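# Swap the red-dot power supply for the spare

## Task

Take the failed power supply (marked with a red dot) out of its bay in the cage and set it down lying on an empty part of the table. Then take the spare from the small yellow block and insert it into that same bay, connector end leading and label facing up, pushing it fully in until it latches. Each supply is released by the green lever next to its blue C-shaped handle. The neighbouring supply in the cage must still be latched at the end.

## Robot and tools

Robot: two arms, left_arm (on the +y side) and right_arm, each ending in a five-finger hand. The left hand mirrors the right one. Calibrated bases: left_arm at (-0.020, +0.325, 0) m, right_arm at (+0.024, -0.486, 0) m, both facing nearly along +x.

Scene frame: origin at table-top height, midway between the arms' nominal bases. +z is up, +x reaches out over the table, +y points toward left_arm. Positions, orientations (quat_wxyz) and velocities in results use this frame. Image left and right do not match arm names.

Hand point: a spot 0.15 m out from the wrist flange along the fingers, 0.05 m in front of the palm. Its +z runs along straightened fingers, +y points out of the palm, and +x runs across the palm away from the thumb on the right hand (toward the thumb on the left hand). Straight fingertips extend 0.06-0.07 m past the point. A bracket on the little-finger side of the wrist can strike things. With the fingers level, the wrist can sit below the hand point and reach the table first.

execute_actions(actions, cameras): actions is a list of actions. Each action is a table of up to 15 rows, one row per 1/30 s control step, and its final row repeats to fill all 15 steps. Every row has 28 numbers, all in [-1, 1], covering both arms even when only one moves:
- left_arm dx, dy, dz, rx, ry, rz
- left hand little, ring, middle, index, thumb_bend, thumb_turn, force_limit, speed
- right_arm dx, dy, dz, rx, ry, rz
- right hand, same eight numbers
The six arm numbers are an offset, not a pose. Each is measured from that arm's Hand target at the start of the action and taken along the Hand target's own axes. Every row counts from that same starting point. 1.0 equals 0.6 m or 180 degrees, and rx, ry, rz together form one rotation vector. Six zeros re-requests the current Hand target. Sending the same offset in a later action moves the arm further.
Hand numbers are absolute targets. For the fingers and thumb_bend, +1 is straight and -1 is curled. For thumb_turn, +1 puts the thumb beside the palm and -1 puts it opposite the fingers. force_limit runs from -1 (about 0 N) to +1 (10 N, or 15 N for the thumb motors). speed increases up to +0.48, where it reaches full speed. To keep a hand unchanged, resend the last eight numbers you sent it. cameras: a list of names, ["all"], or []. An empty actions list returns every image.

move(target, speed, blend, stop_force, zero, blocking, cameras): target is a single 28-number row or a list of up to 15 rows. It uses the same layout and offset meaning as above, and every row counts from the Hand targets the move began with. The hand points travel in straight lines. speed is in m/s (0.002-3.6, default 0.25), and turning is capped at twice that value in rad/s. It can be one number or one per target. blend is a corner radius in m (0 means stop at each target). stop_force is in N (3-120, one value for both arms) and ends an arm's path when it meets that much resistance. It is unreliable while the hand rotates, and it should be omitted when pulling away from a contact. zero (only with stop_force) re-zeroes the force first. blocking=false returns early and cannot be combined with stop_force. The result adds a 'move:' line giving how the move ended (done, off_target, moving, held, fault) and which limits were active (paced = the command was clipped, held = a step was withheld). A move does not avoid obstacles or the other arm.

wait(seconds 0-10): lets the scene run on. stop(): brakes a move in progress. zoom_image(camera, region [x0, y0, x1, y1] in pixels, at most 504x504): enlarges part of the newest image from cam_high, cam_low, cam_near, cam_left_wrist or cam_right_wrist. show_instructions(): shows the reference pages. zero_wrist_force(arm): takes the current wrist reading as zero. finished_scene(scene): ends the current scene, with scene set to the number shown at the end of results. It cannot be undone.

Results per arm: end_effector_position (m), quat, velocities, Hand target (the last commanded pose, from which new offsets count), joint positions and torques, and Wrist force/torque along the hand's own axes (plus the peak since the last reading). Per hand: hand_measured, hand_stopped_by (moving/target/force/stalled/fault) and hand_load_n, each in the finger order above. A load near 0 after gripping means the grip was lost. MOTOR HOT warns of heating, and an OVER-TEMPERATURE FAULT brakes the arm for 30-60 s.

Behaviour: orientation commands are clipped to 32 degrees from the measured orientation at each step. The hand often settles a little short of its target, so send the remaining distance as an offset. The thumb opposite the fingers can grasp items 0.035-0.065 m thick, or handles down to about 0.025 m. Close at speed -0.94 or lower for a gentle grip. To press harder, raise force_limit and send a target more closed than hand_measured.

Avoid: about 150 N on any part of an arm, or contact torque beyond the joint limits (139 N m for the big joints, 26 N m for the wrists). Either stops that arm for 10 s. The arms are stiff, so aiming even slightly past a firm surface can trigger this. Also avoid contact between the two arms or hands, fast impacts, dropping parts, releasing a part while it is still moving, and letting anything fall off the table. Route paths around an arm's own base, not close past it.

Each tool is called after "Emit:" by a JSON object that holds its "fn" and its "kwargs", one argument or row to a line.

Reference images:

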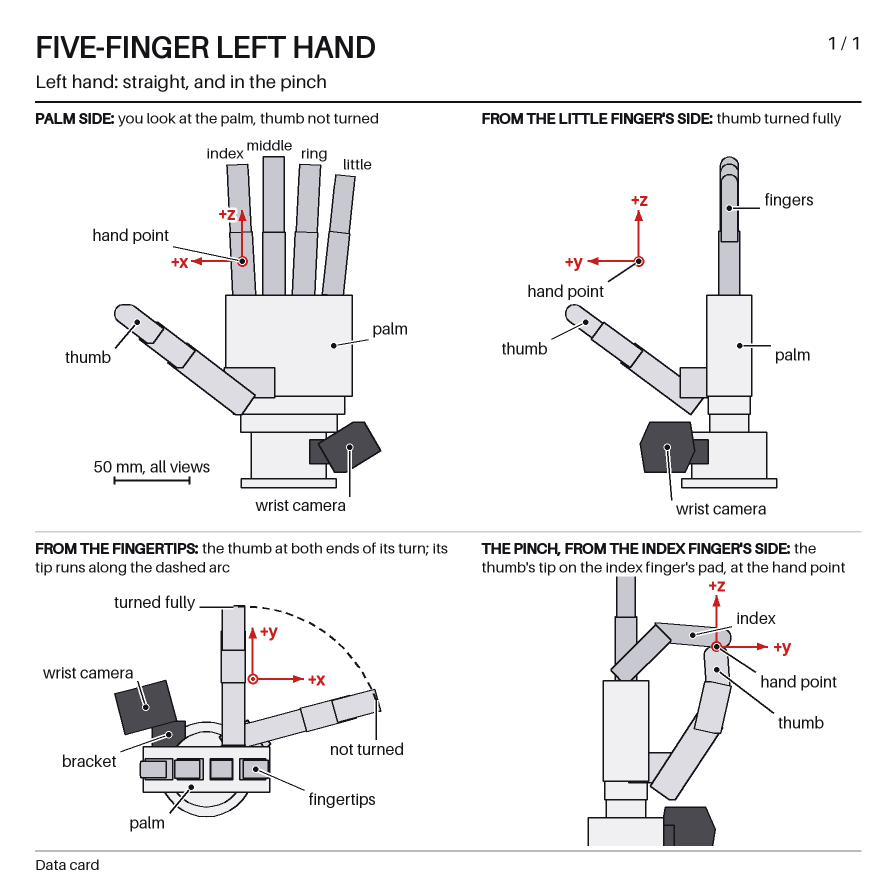

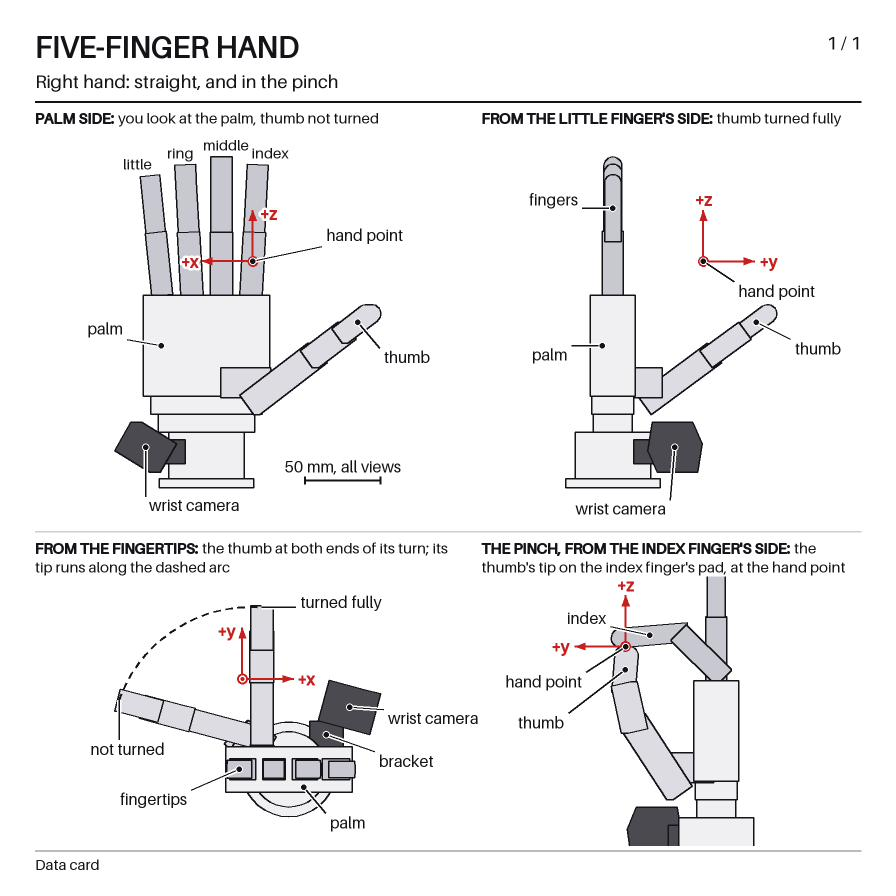

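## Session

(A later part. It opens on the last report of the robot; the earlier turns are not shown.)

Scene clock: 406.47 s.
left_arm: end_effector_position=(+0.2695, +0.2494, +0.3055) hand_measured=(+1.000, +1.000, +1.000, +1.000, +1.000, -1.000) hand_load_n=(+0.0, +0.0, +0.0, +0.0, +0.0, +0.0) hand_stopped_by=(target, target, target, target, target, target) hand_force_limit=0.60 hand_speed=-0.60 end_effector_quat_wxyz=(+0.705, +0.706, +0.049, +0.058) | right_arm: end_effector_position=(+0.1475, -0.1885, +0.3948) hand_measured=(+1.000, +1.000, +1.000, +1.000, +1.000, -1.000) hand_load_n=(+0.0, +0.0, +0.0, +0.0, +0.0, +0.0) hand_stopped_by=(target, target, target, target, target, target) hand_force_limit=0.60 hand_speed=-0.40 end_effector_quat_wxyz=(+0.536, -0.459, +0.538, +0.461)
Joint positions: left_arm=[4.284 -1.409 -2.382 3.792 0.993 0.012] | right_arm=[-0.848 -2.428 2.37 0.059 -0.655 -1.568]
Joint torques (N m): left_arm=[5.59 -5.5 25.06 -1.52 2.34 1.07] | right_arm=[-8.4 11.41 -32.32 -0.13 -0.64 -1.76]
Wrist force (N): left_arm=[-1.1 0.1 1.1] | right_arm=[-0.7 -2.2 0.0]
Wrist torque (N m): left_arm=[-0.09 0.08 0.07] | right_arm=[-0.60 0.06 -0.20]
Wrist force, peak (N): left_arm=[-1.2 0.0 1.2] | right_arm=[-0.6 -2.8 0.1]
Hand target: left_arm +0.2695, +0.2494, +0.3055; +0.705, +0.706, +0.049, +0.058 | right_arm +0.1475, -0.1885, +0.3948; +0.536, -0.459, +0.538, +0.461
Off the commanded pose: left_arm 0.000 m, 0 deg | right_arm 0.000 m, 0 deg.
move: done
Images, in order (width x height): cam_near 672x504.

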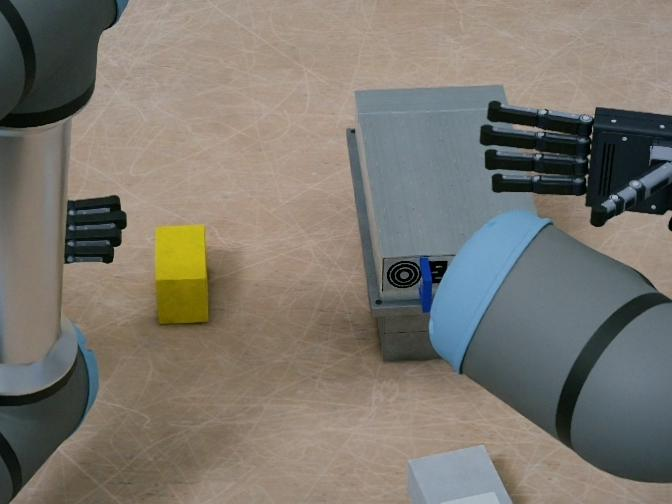

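Emit:
{"fn": "move", "kwargs": {
  "target": [0,0,0,0,0,0, 1,1,1,1,1,-1,0.6,-0.6, 0,-0.222,0.014,0,0,0, 1,1,1,1,1,-1,0.6,-0.4],
  "speed": 0.2,
  "cameras": ["cam_near","cam_high"]
}}

Emit:
{"fn": "zoom_image", "kwargs": {
  "camera": "cam_near",
  "region": [378, 245, 468, 315]
}}

Emit:
{"fn": "zoom_image", "kwargs": {
  "camera": "cam_near",
  "region": [462, 241, 552, 311]
}}

Emit:
{"fn": "zoom_image", "kwargs": {
  "camera": "cam_high",
  "region": [310, 140, 380, 190]
}}

Scene clock: 408.10 s.
left_arm: end_effector_position=(+0.2695, +0.2494, +0.3055) hand_measured=(+1.000, +1.000, +1.000, +1.000, +1.000, -1.000) hand_load_n=(+0.0, +0.0, +0.0, +0.0, +0.0, +0.0) hand_stopped_by=(target, target, target, target, target, target) hand_force_limit=0.60 hand_speed=-0.60 end_effector_quat_wxyz=(+0.705, +0.706, +0.049, +0.058) | right_arm: end_effector_position=(+0.2803, -0.2005, +0.3944) hand_measured=(+1.000, +1.000, +1.000, +1.000, +1.000, -1.000) hand_load_n=(+0.0, +0.0, +0.0, +0.0, +0.0, -0.5) hand_stopped_by=(target, target, target, target, target, target) hand_force_limit=0.60 hand_speed=-0.40 end_effector_quat_wxyz=(+0.536, -0.459, +0.537, +0.461)
Joint positions: left_arm=[4.284 -1.409 -2.382 3.792 0.993 0.012] | right_arm=[-0.432 -1.889 2.155 -0.266 -0.239 -1.568]
Joint torques (N m): left_arm=[5.79 -5.36 24.92 -1.41 2.27 1.06] | right_arm=[-4.78 2.66 -21.93 -0.59 1.14 -0.13]
Wrist force (N): left_arm=[-1.1 0.1 1.2] | right_arm=[-0.9 -2.3 0.3]
Wrist torque (N m): left_arm=[-0.11 0.08 0.07] | right_arm=[-0.61 0.14 -0.14]
Wrist force, peak (N): left_arm=[-1.0 -0.1 1.3] | right_arm=[-1.1 -4.2 0.3]
Hand target: left_arm +0.2695, +0.2494, +0.3055; +0.705, +0.706, +0.049, +0.058 | right_arm +0.2804, -0.2005, +0.3945; +0.536, -0.459, +0.538, +0.461
Off the commanded pose: left_arm 0.000 m, 0 deg | right_arm 0.000 m, 0 deg.
move: done
Images, in order (width x height): cam_high 672x504, cam_near 672x504.

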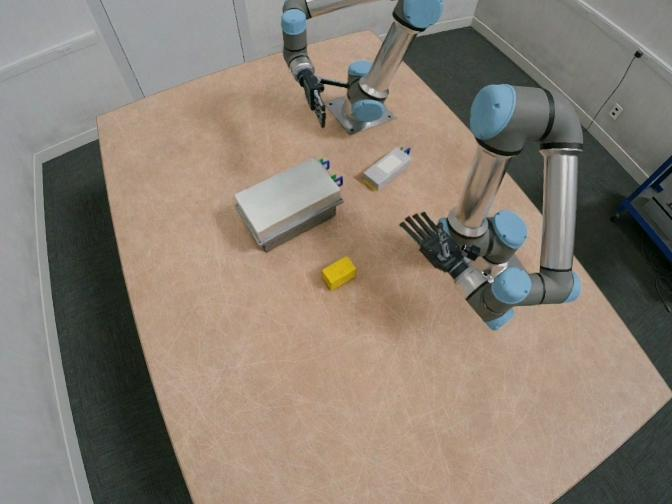

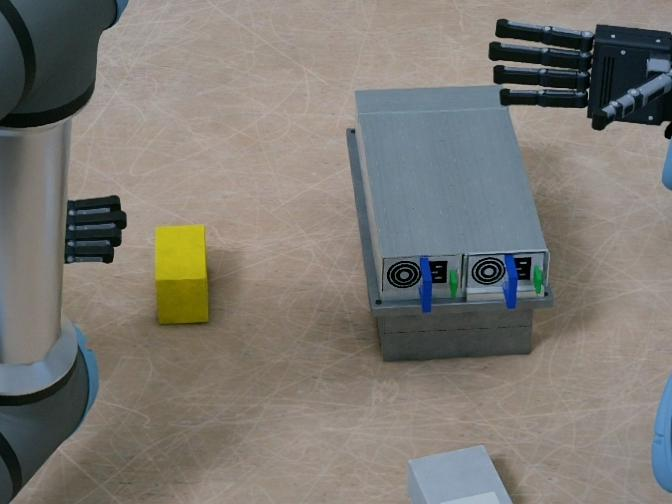

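Scaled by 5.600 from the camera's 672x504 image, which has a finer 960x720 frame.

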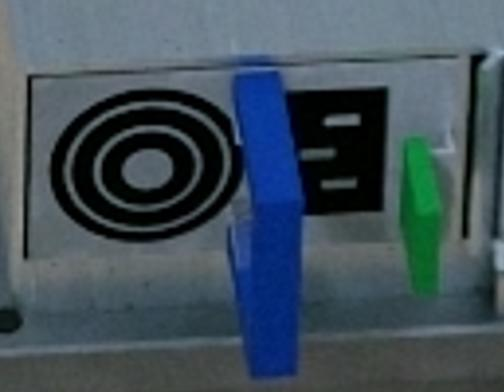

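Scaled by 5.600 from the camera's 672x504 image, which has a finer 960x720 frame.

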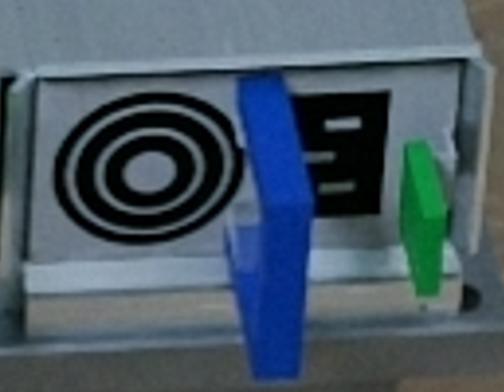

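Scaled by 7.200 from the camera's 672x504 image, which has a finer 960x720 frame.

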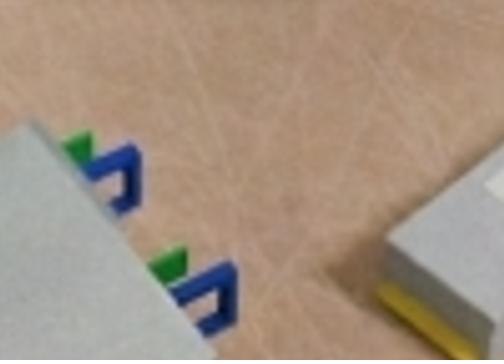

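Emit:
{"fn": "execute_actions", "kwargs": {
  "actions": []
}}

Scene clock: 409.73 s.
left_arm: end_effector_position=(+0.2695, +0.2494, +0.3055) hand_measured=(+1.000, +1.000, +1.000, +1.000, +1.000, -1.000) hand_load_n=(+0.0, +0.5, +0.0, +0.0, +0.0, +0.0) hand_stopped_by=(target, target, target, target, target, target) hand_force_limit=0.60 hand_speed=-0.60 end_effector_quat_wxyz=(+0.705, +0.706, +0.049, +0.058) | right_arm: end_effector_position=(+0.2804, -0.2005, +0.3945) hand_measured=(+1.000, +1.000, +1.000, +1.000, +1.000, -1.000) hand_load_n=(+0.0, +0.0, +0.0, +0.0, +0.0, +0.0) hand_stopped_by=(target, target, target, target, target, target) hand_force_limit=0.60 hand_speed=-0.40 end_effector_quat_wxyz=(+0.536, -0.459, +0.538, +0.461)
Joint positions: left_arm=[4.284 -1.409 -2.382 3.792 0.993 0.012] | right_arm=[-0.432 -1.889 2.155 -0.266 -0.239 -1.568]
Joint velocities: within noise
Joint torques (N m): left_arm=[5.84 -5.11 24.43 -1.34 2.35 1.04] | right_arm=[-11.57 3.53 -32.89 -1.56 1.34 1.84]
Wrist force (N): left_arm=[-1.1 -0.2 0.9] | right_arm=[-0.7 -2.5 0.2]
Wrist torque (N m): left_arm=[-0.12 0.08 0.08] | right_arm=[-0.66 0.10 -0.14]
Wrist force, peak (N): left_arm=[-1.3 0.0 1.1] | right_arm=[-0.7 -2.5 0.7]
Hand target: left_arm +0.2695, +0.2494, +0.3055; +0.705, +0.706, +0.049, +0.058 | right_arm +0.2804, -0.2005, +0.3945; +0.536, -0.459, +0.538, +0.461
Off the commanded pose: left_arm 0.000 m, 0 deg | right_arm 0.000 m, 0 deg.
camera_calibration:
cam_left_wrist: T_world_to_cam=[[0.298857, 0.0963892, -0.949417, 0.187678], [0.717391, 0.633387, 0.290124, -0.44276], [0.629313, -0.767809, 0.120144, 0.104868], [0, 0, 0, 1]] pos_world=[0.195548, 0.342867, 0.294041]
cam_right_wrist: T_world_to_cam=[[-0.942932, 0.149972, -0.297299, 0.41609], [-0.332194, -0.485148, 0.808875, -0.32371], [-0.0229256, 0.861475, 0.507282, 0.0955506], [0, 0, 0, 1]] pos_world=[0.287, -0.301763, 0.337073]

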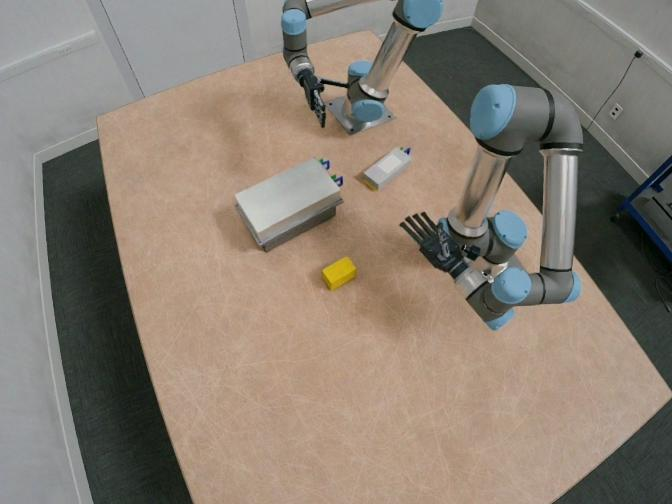

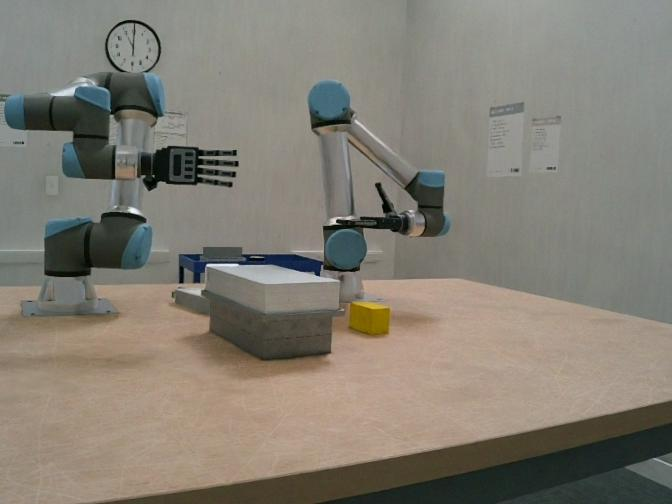

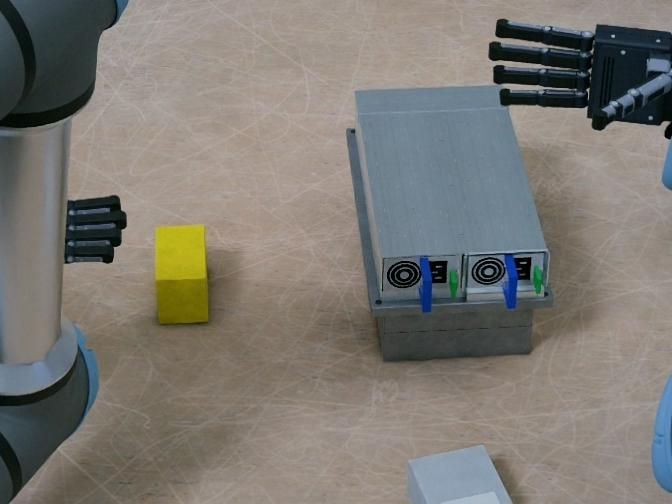

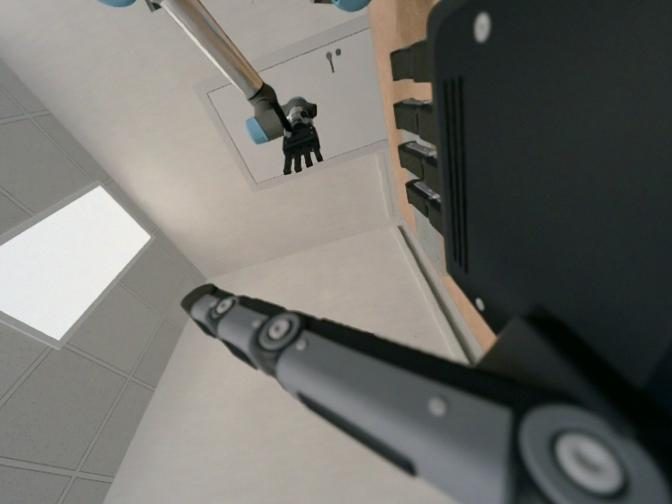

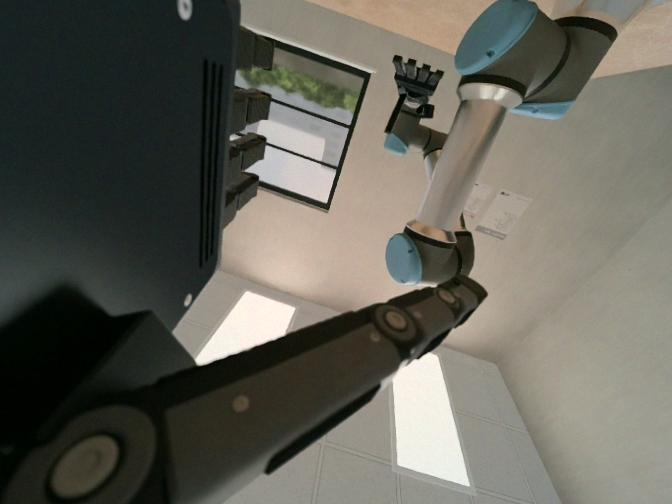

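Emit:
{"fn": "zoom_image", "kwargs": {
  "camera": "cam_near",
  "region": [366, 235, 466, 315]
}}

Emit:
{"fn": "zoom_image", "kwargs": {
  "camera": "cam_near",
  "region": [450, 235, 550, 315]
}}

Scaled by 5.040 from the camera's 672x504 image, which has a finer 960x720 frame.

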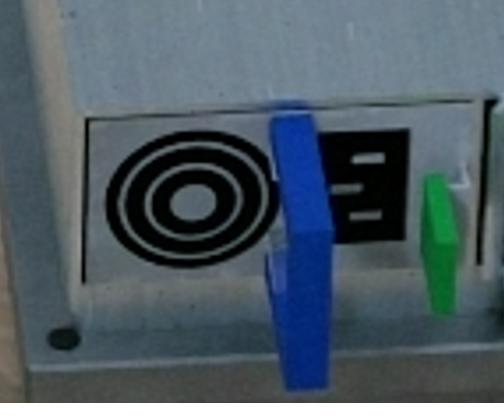

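Scaled by 5.040 from the camera's 672x504 image, which has a finer 960x720 frame.

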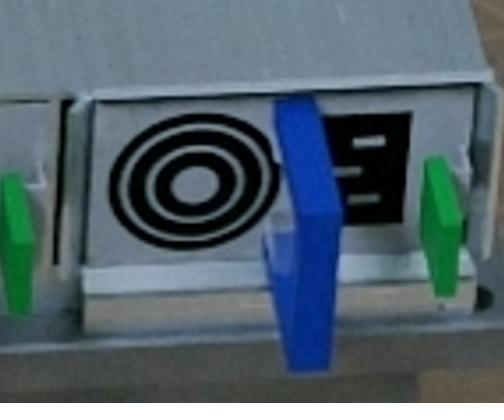

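Emit:
{"fn": "zoom_image", "kwargs": {
  "camera": "cam_near",
  "region": [375, 275, 465, 315]
}}

Emit:
{"fn": "zoom_image", "kwargs": {
  "camera": "cam_near",
  "region": [460, 275, 550, 315]
}}

Scaled by 5.600 from the camera's 672x504 image, which has a finer 960x720 frame.

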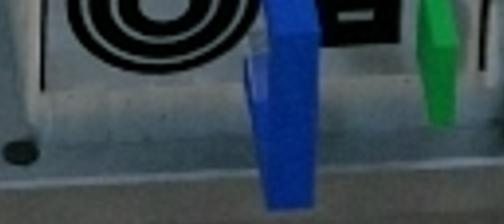

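Scaled by 5.600 from the camera's 672x504 image, which has a finer 960x720 frame.

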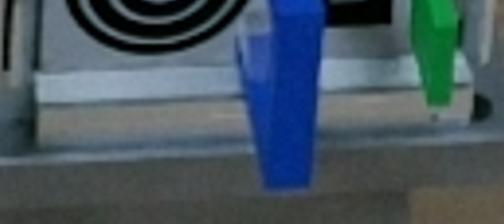

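Emit:
{"fn": "zoom_image", "kwargs": {
  "camera": "cam_high",
  "region": [220, 140, 430, 260]
}}

Emit:
{"fn": "zoom_image", "kwargs": {
  "camera": "cam_near",
  "region": [340, 70, 580, 370]
}}

Scaled by 2.400 from the camera's 672x504 image, which has a finer 960x720 frame.

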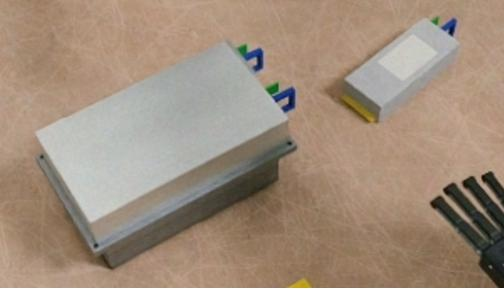

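Scaled by 1.680 from the camera's 672x504 image, which has a finer 960x720 frame.

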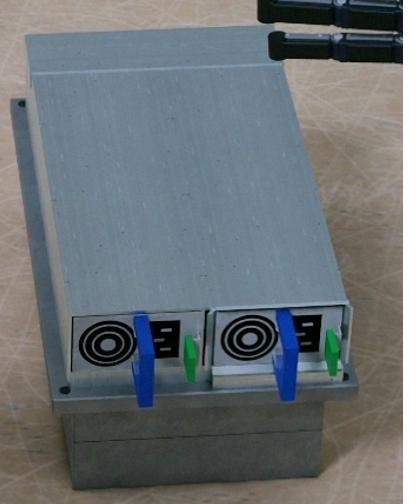

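Emit:
{"fn": "move", "kwargs": {
  "target": [
    [0,0,0,0,0,0,1,1,1,1,1,-1,0.6,-0.6,0,0.1187,0.2998,0.0389,0,0,0,0,0,0,1,-1,0.6,-0.4],
    [0,0,0,0,0,0,1,1,1,1,1,-1,0.6,-0.6,0.3997,0.1187,0.2998,0.0389,0,0,0,0,0,0,1,-1,0.6,-0.4]
  ],
  "blend": 0.02,
  "speed": 0.2,
  "cameras": ["cam_near","cam_high","cam_low"]
}}

Scene clock: 417.80 s.
left_arm: end_effector_position=(+0.2695, +0.2494, +0.3055) hand_measured=(+1.000, +1.000, +1.000, +1.000, +1.000, -1.000) hand_load_n=(+0.0, +0.0, +0.0, +0.0, +0.0, +0.0) hand_stopped_by=(target, target, target, target, target, target) hand_force_limit=0.60 hand_speed=-0.60 end_effector_quat_wxyz=(+0.705, +0.706, +0.049, +0.058) | right_arm: end_effector_position=(+0.2368, -0.0118, +0.1549) hand_measured=(+0.000, +0.000, +0.000, +0.000, +1.000, -1.000) hand_load_n=(+0.0, +0.0, +0.0, +0.0, +0.0, +0.0) hand_stopped_by=(target, target, target, target, target, target) hand_force_limit=0.60 hand_speed=-0.40 end_effector_quat_wxyz=(+0.563, -0.426, +0.565, +0.427)
Joint positions: left_arm=[4.284 -1.409 -2.382 3.792 0.993 0.012] | right_arm=[0.316 -1.345 2.466 -1.12 0.631 -1.569]
Joint torques (N m): left_arm=[4.72 -5.02 25.12 -0.93 2.25 1.1] | right_arm=[4.45 -9.58 -22.93 -2.7 -0.54 -1.85]
Wrist force (N): left_arm=[-1.1 0.1 0.9] | right_arm=[-0.5 -2.0 0.4]
Wrist torque (N m): left_arm=[-0.08 0.08 0.07] | right_arm=[-0.58 0.08 -0.21]
Wrist force, peak (N): left_arm=[-1.3 0.1 1.2] | right_arm=[-1.2 -3.4 -1.0]
Hand target: left_arm +0.2695, +0.2494, +0.3055; +0.705, +0.706, +0.049, +0.058 | right_arm +0.2369, -0.0118, +0.1548; +0.563, -0.426, +0.565, +0.427
Off the commanded pose: left_arm 0.000 m, 0 deg | right_arm 0.000 m, 0 deg.
move: done
Images, in order (width x height): cam_high 672x504, cam_low 672x504, cam_near 672x504.

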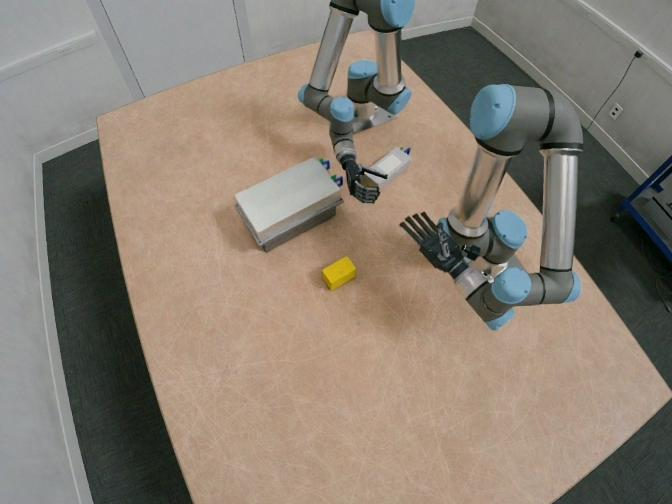

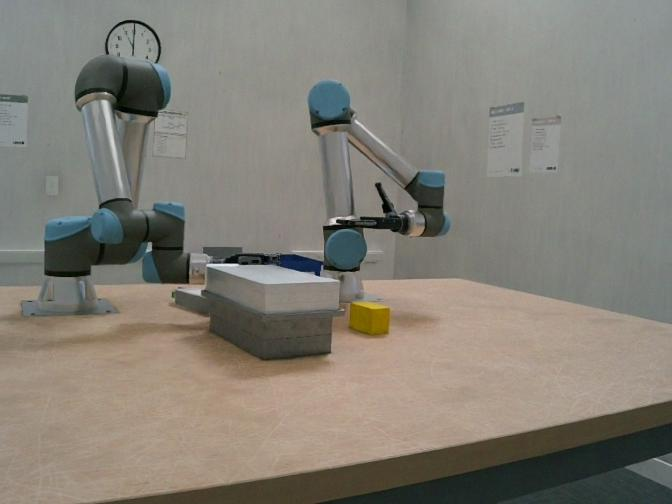

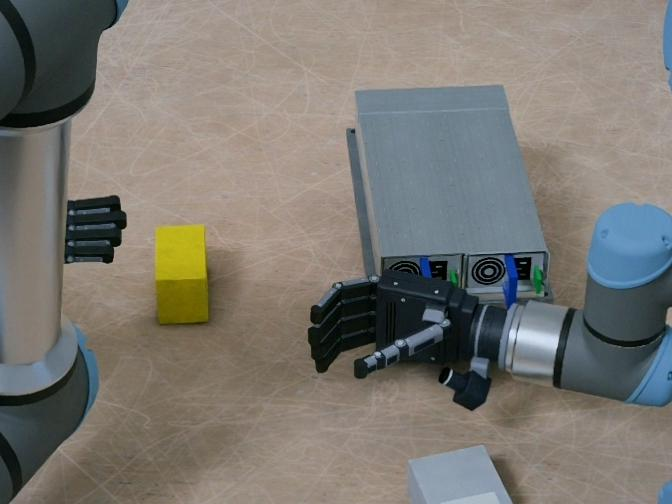

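Emit:
{"fn": "move", "kwargs": {
  "target": [0,0,0,0,0,0,1,1,1,1,1,-1,0.6,-0.6,0,-0.0340,0.01374,0,0,0,0,0,0,0,1,-1,0.6,-0.4],
  "speed": 0.012,
  "stop_force": 60
}}

Scene clock: 420.67 s.
left_arm: end_effector_position=(+0.2695, +0.2494, +0.3055) hand_measured=(+1.000, +1.000, +1.000, +1.000, +1.000, -1.000) hand_load_n=(+0.0, +0.0, +0.0, +0.0, +0.0, +0.0) hand_stopped_by=(target, target, target, target, target, target) hand_force_limit=0.60 hand_speed=-0.60 end_effector_quat_wxyz=(+0.705, +0.706, +0.049, +0.058) | right_arm: end_effector_position=(+0.2585, -0.0094, +0.1547) hand_measured=(+0.000, +0.000, +0.000, +0.000, +1.000, -1.000) hand_load_n=(+0.0, +0.0, +0.0, +0.0, +0.0, -0.5) hand_stopped_by=(target, target, target, target, target, target) hand_force_limit=0.60 hand_speed=-0.40 end_effector_quat_wxyz=(+0.563, -0.426, +0.565, +0.427)
Joint positions: left_arm=[4.284 -1.409 -2.382 3.792 0.993 0.012] | right_arm=[0.297 -1.314 2.417 -1.102 0.612 -1.569]
Joint torques (N m): left_arm=[5.3 -4.36 25.01 -0.76 2.21 1.05] | right_arm=[-25.48 -17.52 -40.18 -4.33 9.78 -1.4]
Wrist force (N): left_arm=[-1.2 -0.1 0.8] | right_arm=[-4.9 61.0 -8.0]
Wrist torque (N m): left_arm=[-0.10 0.08 0.07] | right_arm=[4.42 0.64 1.35]
Wrist force, peak (N): left_arm=[-1.3 0.1 1.0] | right_arm=[-4.3 61.2 -7.7]
Hand target: left_arm +0.2695, +0.2494, +0.3055; +0.705, +0.706, +0.049, +0.058 | right_arm +0.2585, -0.0094, +0.1547; +0.563, -0.426, +0.565, +0.428
Off the commanded pose: left_arm 0.000 m, 0 deg | right_arm 0.000 m, 0 deg.
move: contact (right_arm)

Emit:
{"fn": "wait", "kwargs": {
  "seconds": 0,
  "cameras": ["cam_near","cam_high"]
}}

Emit:
{"fn": "zoom_image", "kwargs": {
  "camera": "cam_near",
  "region": [350, 235, 560, 335]
}}

Emit:
{"fn": "zoom_image", "kwargs": {
  "camera": "cam_high",
  "region": [290, 140, 390, 220]
}}

Scene clock: 421.57 s.
left_arm: end_effector_position=(+0.2695, +0.2494, +0.3055) hand_measured=(+1.000, +1.000, +1.000, +1.000, +1.000, -1.000) hand_load_n=(+0.0, +0.0, +0.0, +0.5, +0.0, +0.0) hand_stopped_by=(target, target, target, target, target, target) hand_force_limit=0.60 hand_speed=-0.60 end_effector_quat_wxyz=(+0.705, +0.706, +0.049, +0.058) | right_arm: end_effector_position=(+0.2585, -0.0094, +0.1547) hand_measured=(+0.000, +0.000, +0.000, +0.000, +1.000, -1.000) hand_load_n=(+0.0, +0.0, +0.0, +0.0, +0.5, -0.5) hand_stopped_by=(target, target, target, target, target, target) hand_force_limit=0.60 hand_speed=-0.40 end_effector_quat_wxyz=(+0.563, -0.426, +0.565, +0.428)
Joint positions: left_arm=[4.284 -1.409 -2.382 3.792 0.993 0.012] | right_arm=[0.297 -1.314 2.417 -1.102 0.612 -1.569]
Joint torques (N m): left_arm=[4.63 -4.75 24.8 -0.62 2.16 1.02] | right_arm=[-13.84 -17.89 -41.45 -4.11 10.05 -1.51]
Wrist force (N): left_arm=[-1.1 -0.2 1.0] | right_arm=[-4.7 60.7 -7.7]
Wrist torque (N m): left_arm=[-0.13 0.09 0.07] | right_arm=[4.36 0.67 1.31]
Wrist force, peak (N): left_arm=[-1.3 -0.2 1.2] | right_arm=[-4.9 61.0 -7.7]
Hand target: left_arm +0.2695, +0.2494, +0.3055; +0.705, +0.706, +0.049, +0.058 | right_arm +0.2585, -0.0094, +0.1547; +0.563, -0.426, +0.565, +0.428
Off the commanded pose: left_arm 0.000 m, 0 deg | right_arm 0.000 m, 0 deg.
Images, in order (width x height): cam_high 672x504, cam_near 672x504.

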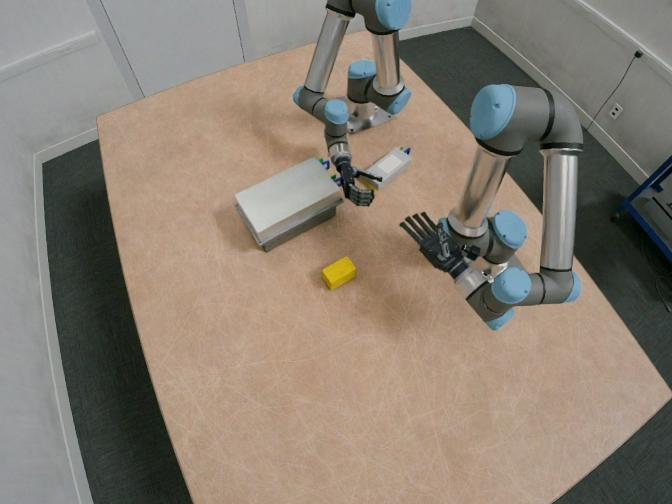

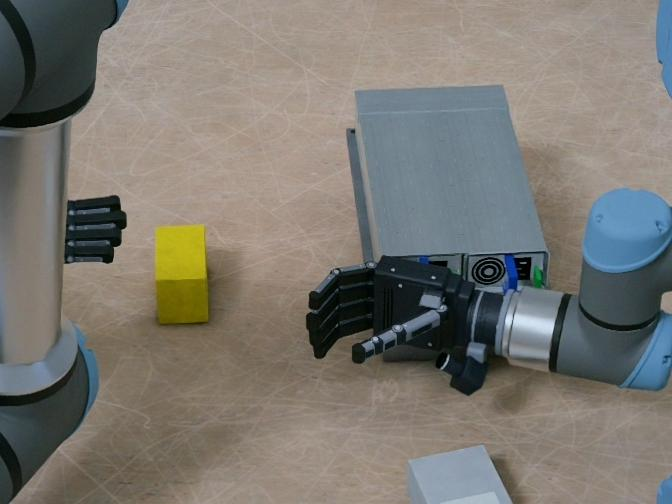

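Scaled by 2.400 from the camera's 672x504 image, which has a finer 960x720 frame.

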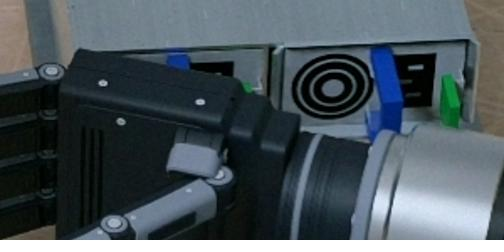

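Scaled by 5.040 from the camera's 672x504 image, which has a finer 960x720 frame.

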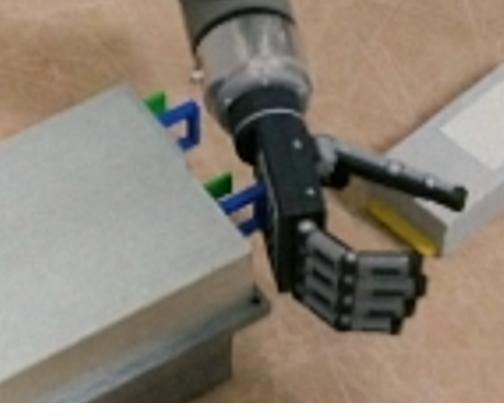

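Emit:
{"fn": "move", "kwargs": {
  "target": [0,0,0,0,0,0,1,1,1,1,1,-1,0.6,-0.6,0,-0.0185,0.0075,0,0,0,0,0,0,0,1,-1,0.6,-0.4],
  "speed": 0.01,
  "stop_force": 85,
  "zero": false,
  "cameras": ["cam_near","cam_high"]
}}

Emit:
{"fn": "zoom_image", "kwargs": {
  "camera": "cam_near",
  "region": [350, 235, 560, 335]
}}

Emit:
{"fn": "zoom_image", "kwargs": {
  "camera": "cam_high",
  "region": [290, 140, 390, 220]
}}

Scene clock: 425.50 s.
left_arm: end_effector_position=(+0.2695, +0.2494, +0.3055) hand_measured=(+1.000, +1.000, +1.000, +1.000, +1.000, -1.000) hand_load_n=(+0.0, +0.0, +0.0, +0.0, +0.0, +0.0) hand_stopped_by=(target, target, target, target, target, target) hand_force_limit=0.60 hand_speed=-0.60 end_effector_quat_wxyz=(+0.705, +0.706, +0.049, +0.058) | right_arm: end_effector_position=(+0.2546, -0.0087, +0.1548) hand_measured=(+0.000, +0.000, +0.000, +0.000, +1.000, -1.000) hand_load_n=(+0.0, +0.5, +0.0, +0.0, +0.0, +0.0) hand_stopped_by=(target, target, target, target, target, target) hand_force_limit=0.60 hand_speed=-0.40 end_effector_quat_wxyz=(+0.549, -0.443, +0.551, +0.445)
Joint positions: left_arm=[4.284 -1.409 -2.382 3.792 0.993 0.012] | right_arm=[0.285 -1.299 2.391 -1.091 0.538 -1.569]
Joint torques (N m): left_arm=[5.21 -4.92 24.77 -0.36 2.26 1.01] | right_arm=[-33.15 -32.4 -23.51 -7.68 10.63 -1.03]
Wrist force (N): left_arm=[-1.1 0.0 0.6] | right_arm=[2.2 66.8 -3.0]
Wrist torque (N m): left_arm=[-0.09 0.07 0.07] | right_arm=[4.68 0.01 2.10]
Wrist force, peak (N): left_arm=[-1.3 0.0 1.1] | right_arm=[0.8 71.4 -6.7]
Hand target: left_arm +0.2695, +0.2494, +0.3055; +0.705, +0.706, +0.049, +0.058 | right_arm +0.2704, -0.0081, +0.1546; +0.563, -0.426, +0.565, +0.428
Off the commanded pose: left_arm 0.000 m, 0 deg | right_arm 0.016 m, 4 deg.
move: off_target (right_arm)
Images, in order (width x height): cam_high 672x504, cam_near 672x504.

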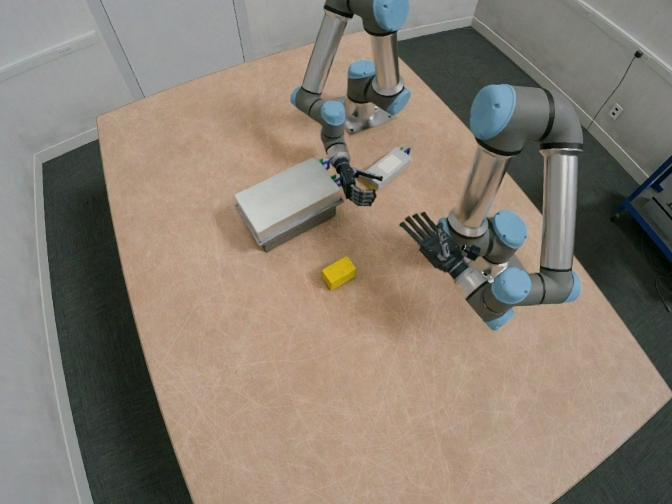

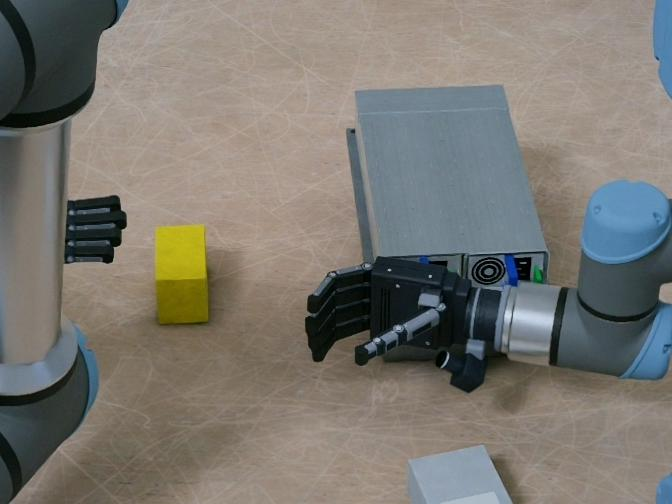

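Scaled by 2.400 from the camera's 672x504 image, which has a finer 960x720 frame.

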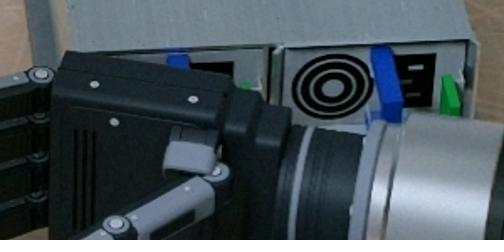

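Scaled by 5.040 from the camera's 672x504 image, which has a finer 960x720 frame.

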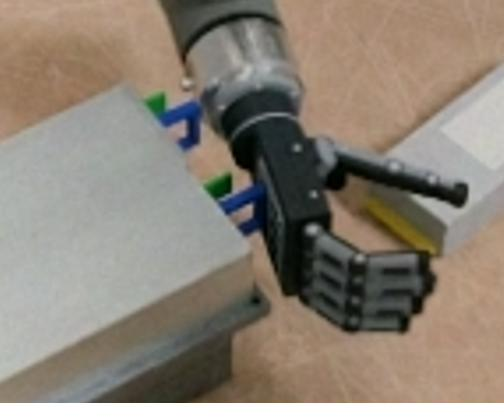

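Emit:
{"fn": "move", "kwargs": {
  "target": [
    [0,0,0,0,0,0,1,1,1,1,1,-1,0.6,-0.6,0,0.0278,-0.0112,0,0,0,0,0,0,0,1,-1,0.6,-0.4],
    [0,0,0,0,0,0,1,1,1,1,1,-1,0.6,-0.6,0,0.1082,-0.0437,0,0,0,0,0,0,0,1,-1,0.6,-0.4],
    [0,0,0,0,0,0,1,1,1,1,1,-1,0.6,-0.6,-0.4,0.1082,-0.0437,0,0,0,0,0,0,0,1,-1,0.6,-0.4],
    [0,0,0,0,0,0,1,1,1,1,1,-1,0.6,-0.6,-0.4,0.18,-0.3,0,0,0,0,0,0,0,1,-1,0.6,-0.4]
  ],
  "speed": [0.03,0.1,0.2,0.2],
  "blend": [0.005,0.015,0.03,0],
  "cameras": ["all"]
}}

Emit:
{"fn": "zoom_image", "kwargs": {
  "camera": "cam_near",
  "region": [378, 245, 468, 315]
}}

Emit:
{"fn": "zoom_image", "kwargs": {
  "camera": "cam_near",
  "region": [462, 241, 552, 311]
}}

Emit:
{"fn": "zoom_image", "kwargs": {
  "camera": "cam_high",
  "region": [290, 140, 390, 220]
}}

Scene clock: 430.43 s.
left_arm: end_effector_position=(+0.2695, +0.2494, +0.3055) hand_measured=(+1.000, +1.000, +1.000, +1.000, +1.000, -1.000) hand_load_n=(+0.0, +0.0, +0.0, +0.0, +0.0, +0.0) hand_stopped_by=(target, target, target, target, target, target) hand_force_limit=0.60 hand_speed=-0.60 end_effector_quat_wxyz=(+0.705, +0.706, +0.049, +0.058) | right_arm: end_effector_position=(+0.1197, -0.1510, +0.3951) hand_measured=(+0.000, +0.000, +0.000, +0.000, +1.000, -1.000) hand_load_n=(+0.0, +0.0, +0.0, +0.0, +0.0, -0.5) hand_stopped_by=(target, target, target, target, target, target) hand_force_limit=0.60 hand_speed=-0.40 end_effector_quat_wxyz=(+0.549, -0.449, +0.542, +0.451)
Joint positions: left_arm=[4.284 -1.409 -2.382 3.792 0.993 0.012] | right_arm=[-0.975 -2.659 2.395 0.278 -0.745 -1.586]
Joint torques (N m): left_arm=[4.37 -4.66 24.68 -0.15 2.23 1.06] | right_arm=[11.65 26.98 -22.62 -0.64 1.6 1.58]
Wrist force (N): left_arm=[-1.2 -0.2 0.7] | right_arm=[-2.4 -4.0 0.6]
Wrist torque (N m): left_arm=[-0.11 0.08 0.07] | right_arm=[-0.90 0.31 -0.48]
Wrist force, peak (N): left_arm=[-1.4 -0.1 1.1] | right_arm=[2.4 67.0 -2.8]
Hand target: left_arm +0.2695, +0.2494, +0.3055; +0.705, +0.706, +0.049, +0.058 | right_arm +0.1183, -0.1520, +0.3951; +0.563, -0.426, +0.565, +0.428
Off the commanded pose: left_arm 0.000 m, 0 deg | right_arm 0.002 m, 5 deg.
move: off_target (right_arm)
camera_calibration:
cam_left_wrist: T_world_to_cam=[[0.298857, 0.0963892, -0.949417, 0.187678], [0.717391, 0.633387, 0.290124, -0.44276], [0.629313, -0.767809, 0.120144, 0.104868], [0, 0, 0, 1]] pos_world=[0.195548, 0.342867, 0.294041]
cam_right_wrist: T_world_to_cam=[[-0.933781, 0.1874, -0.304852, 0.264862], [-0.357818, -0.478447, 0.801907, -0.346733], [0.00442194, 0.857887, 0.51382, 0.0424049], [0, 0, 0, 1]] pos_world=[0.123068, -0.251907, 0.337003]

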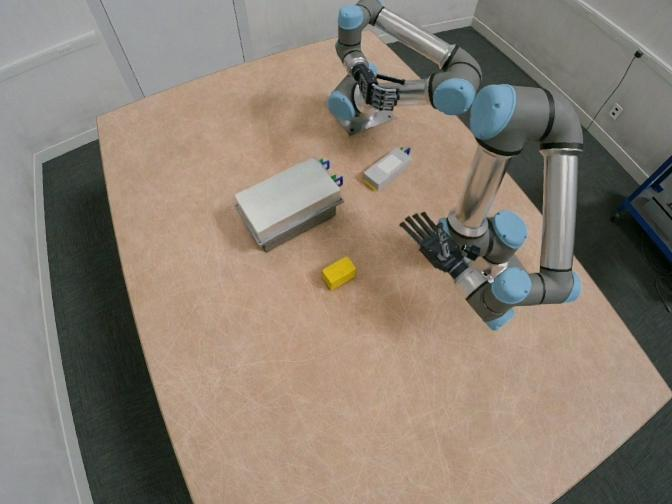

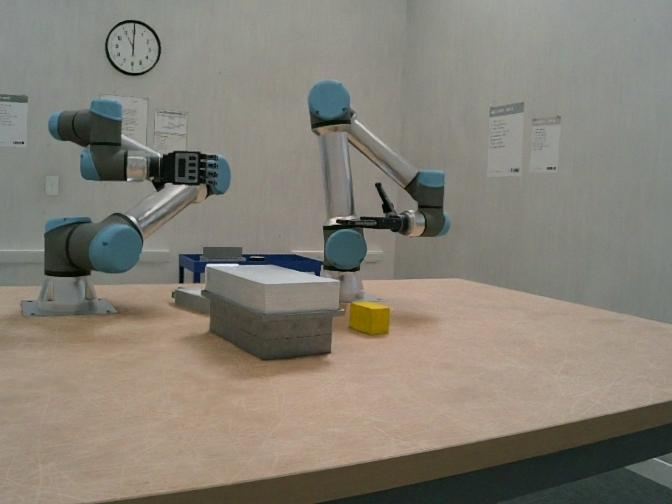

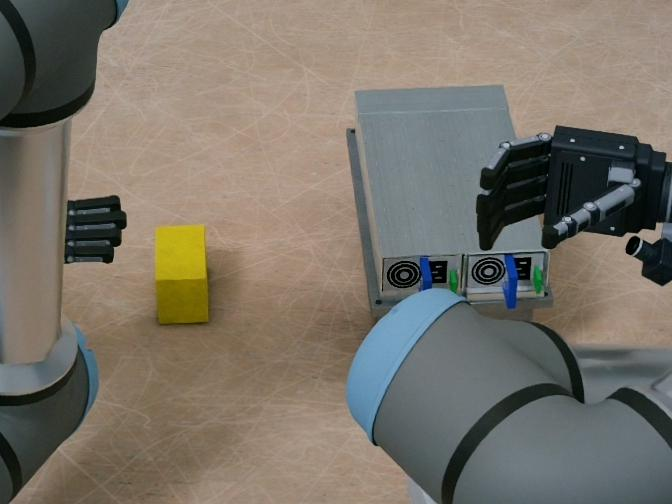

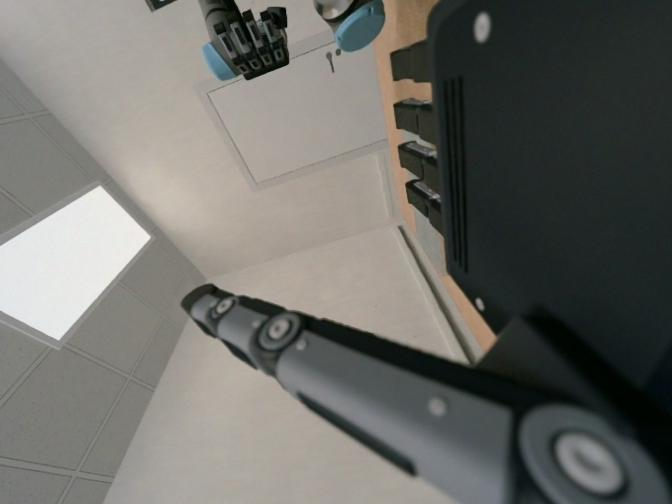

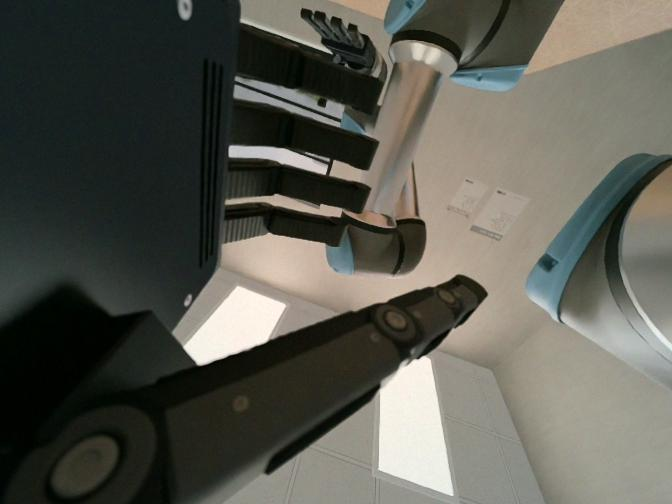

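Scaled by 5.600 from the camera's 672x504 image, which has a finer 960x720 frame.

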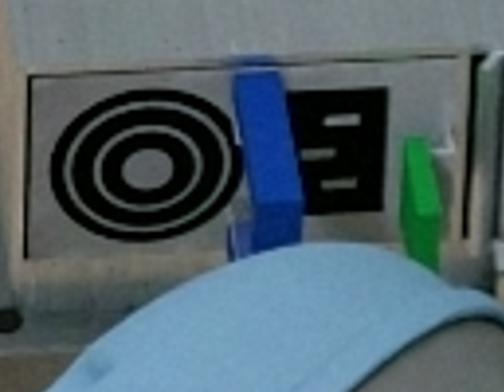

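Scaled by 5.600 from the camera's 672x504 image, which has a finer 960x720 frame.

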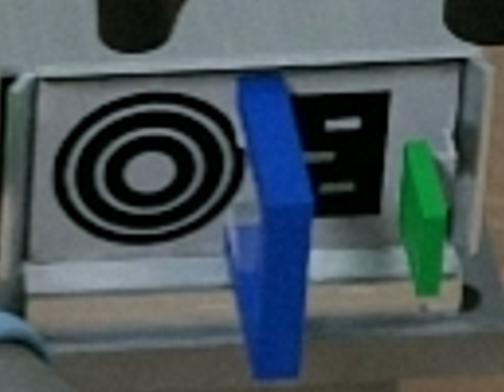

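Scaled by 5.040 from the camera's 672x504 image, which has a finer 960x720 frame.

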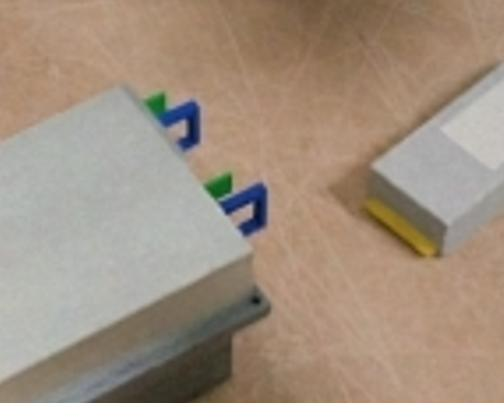

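Emit:
{"fn": "finished_scene", "kwargs": {
  "scene": 2
}}

The scene is finished: the task was done.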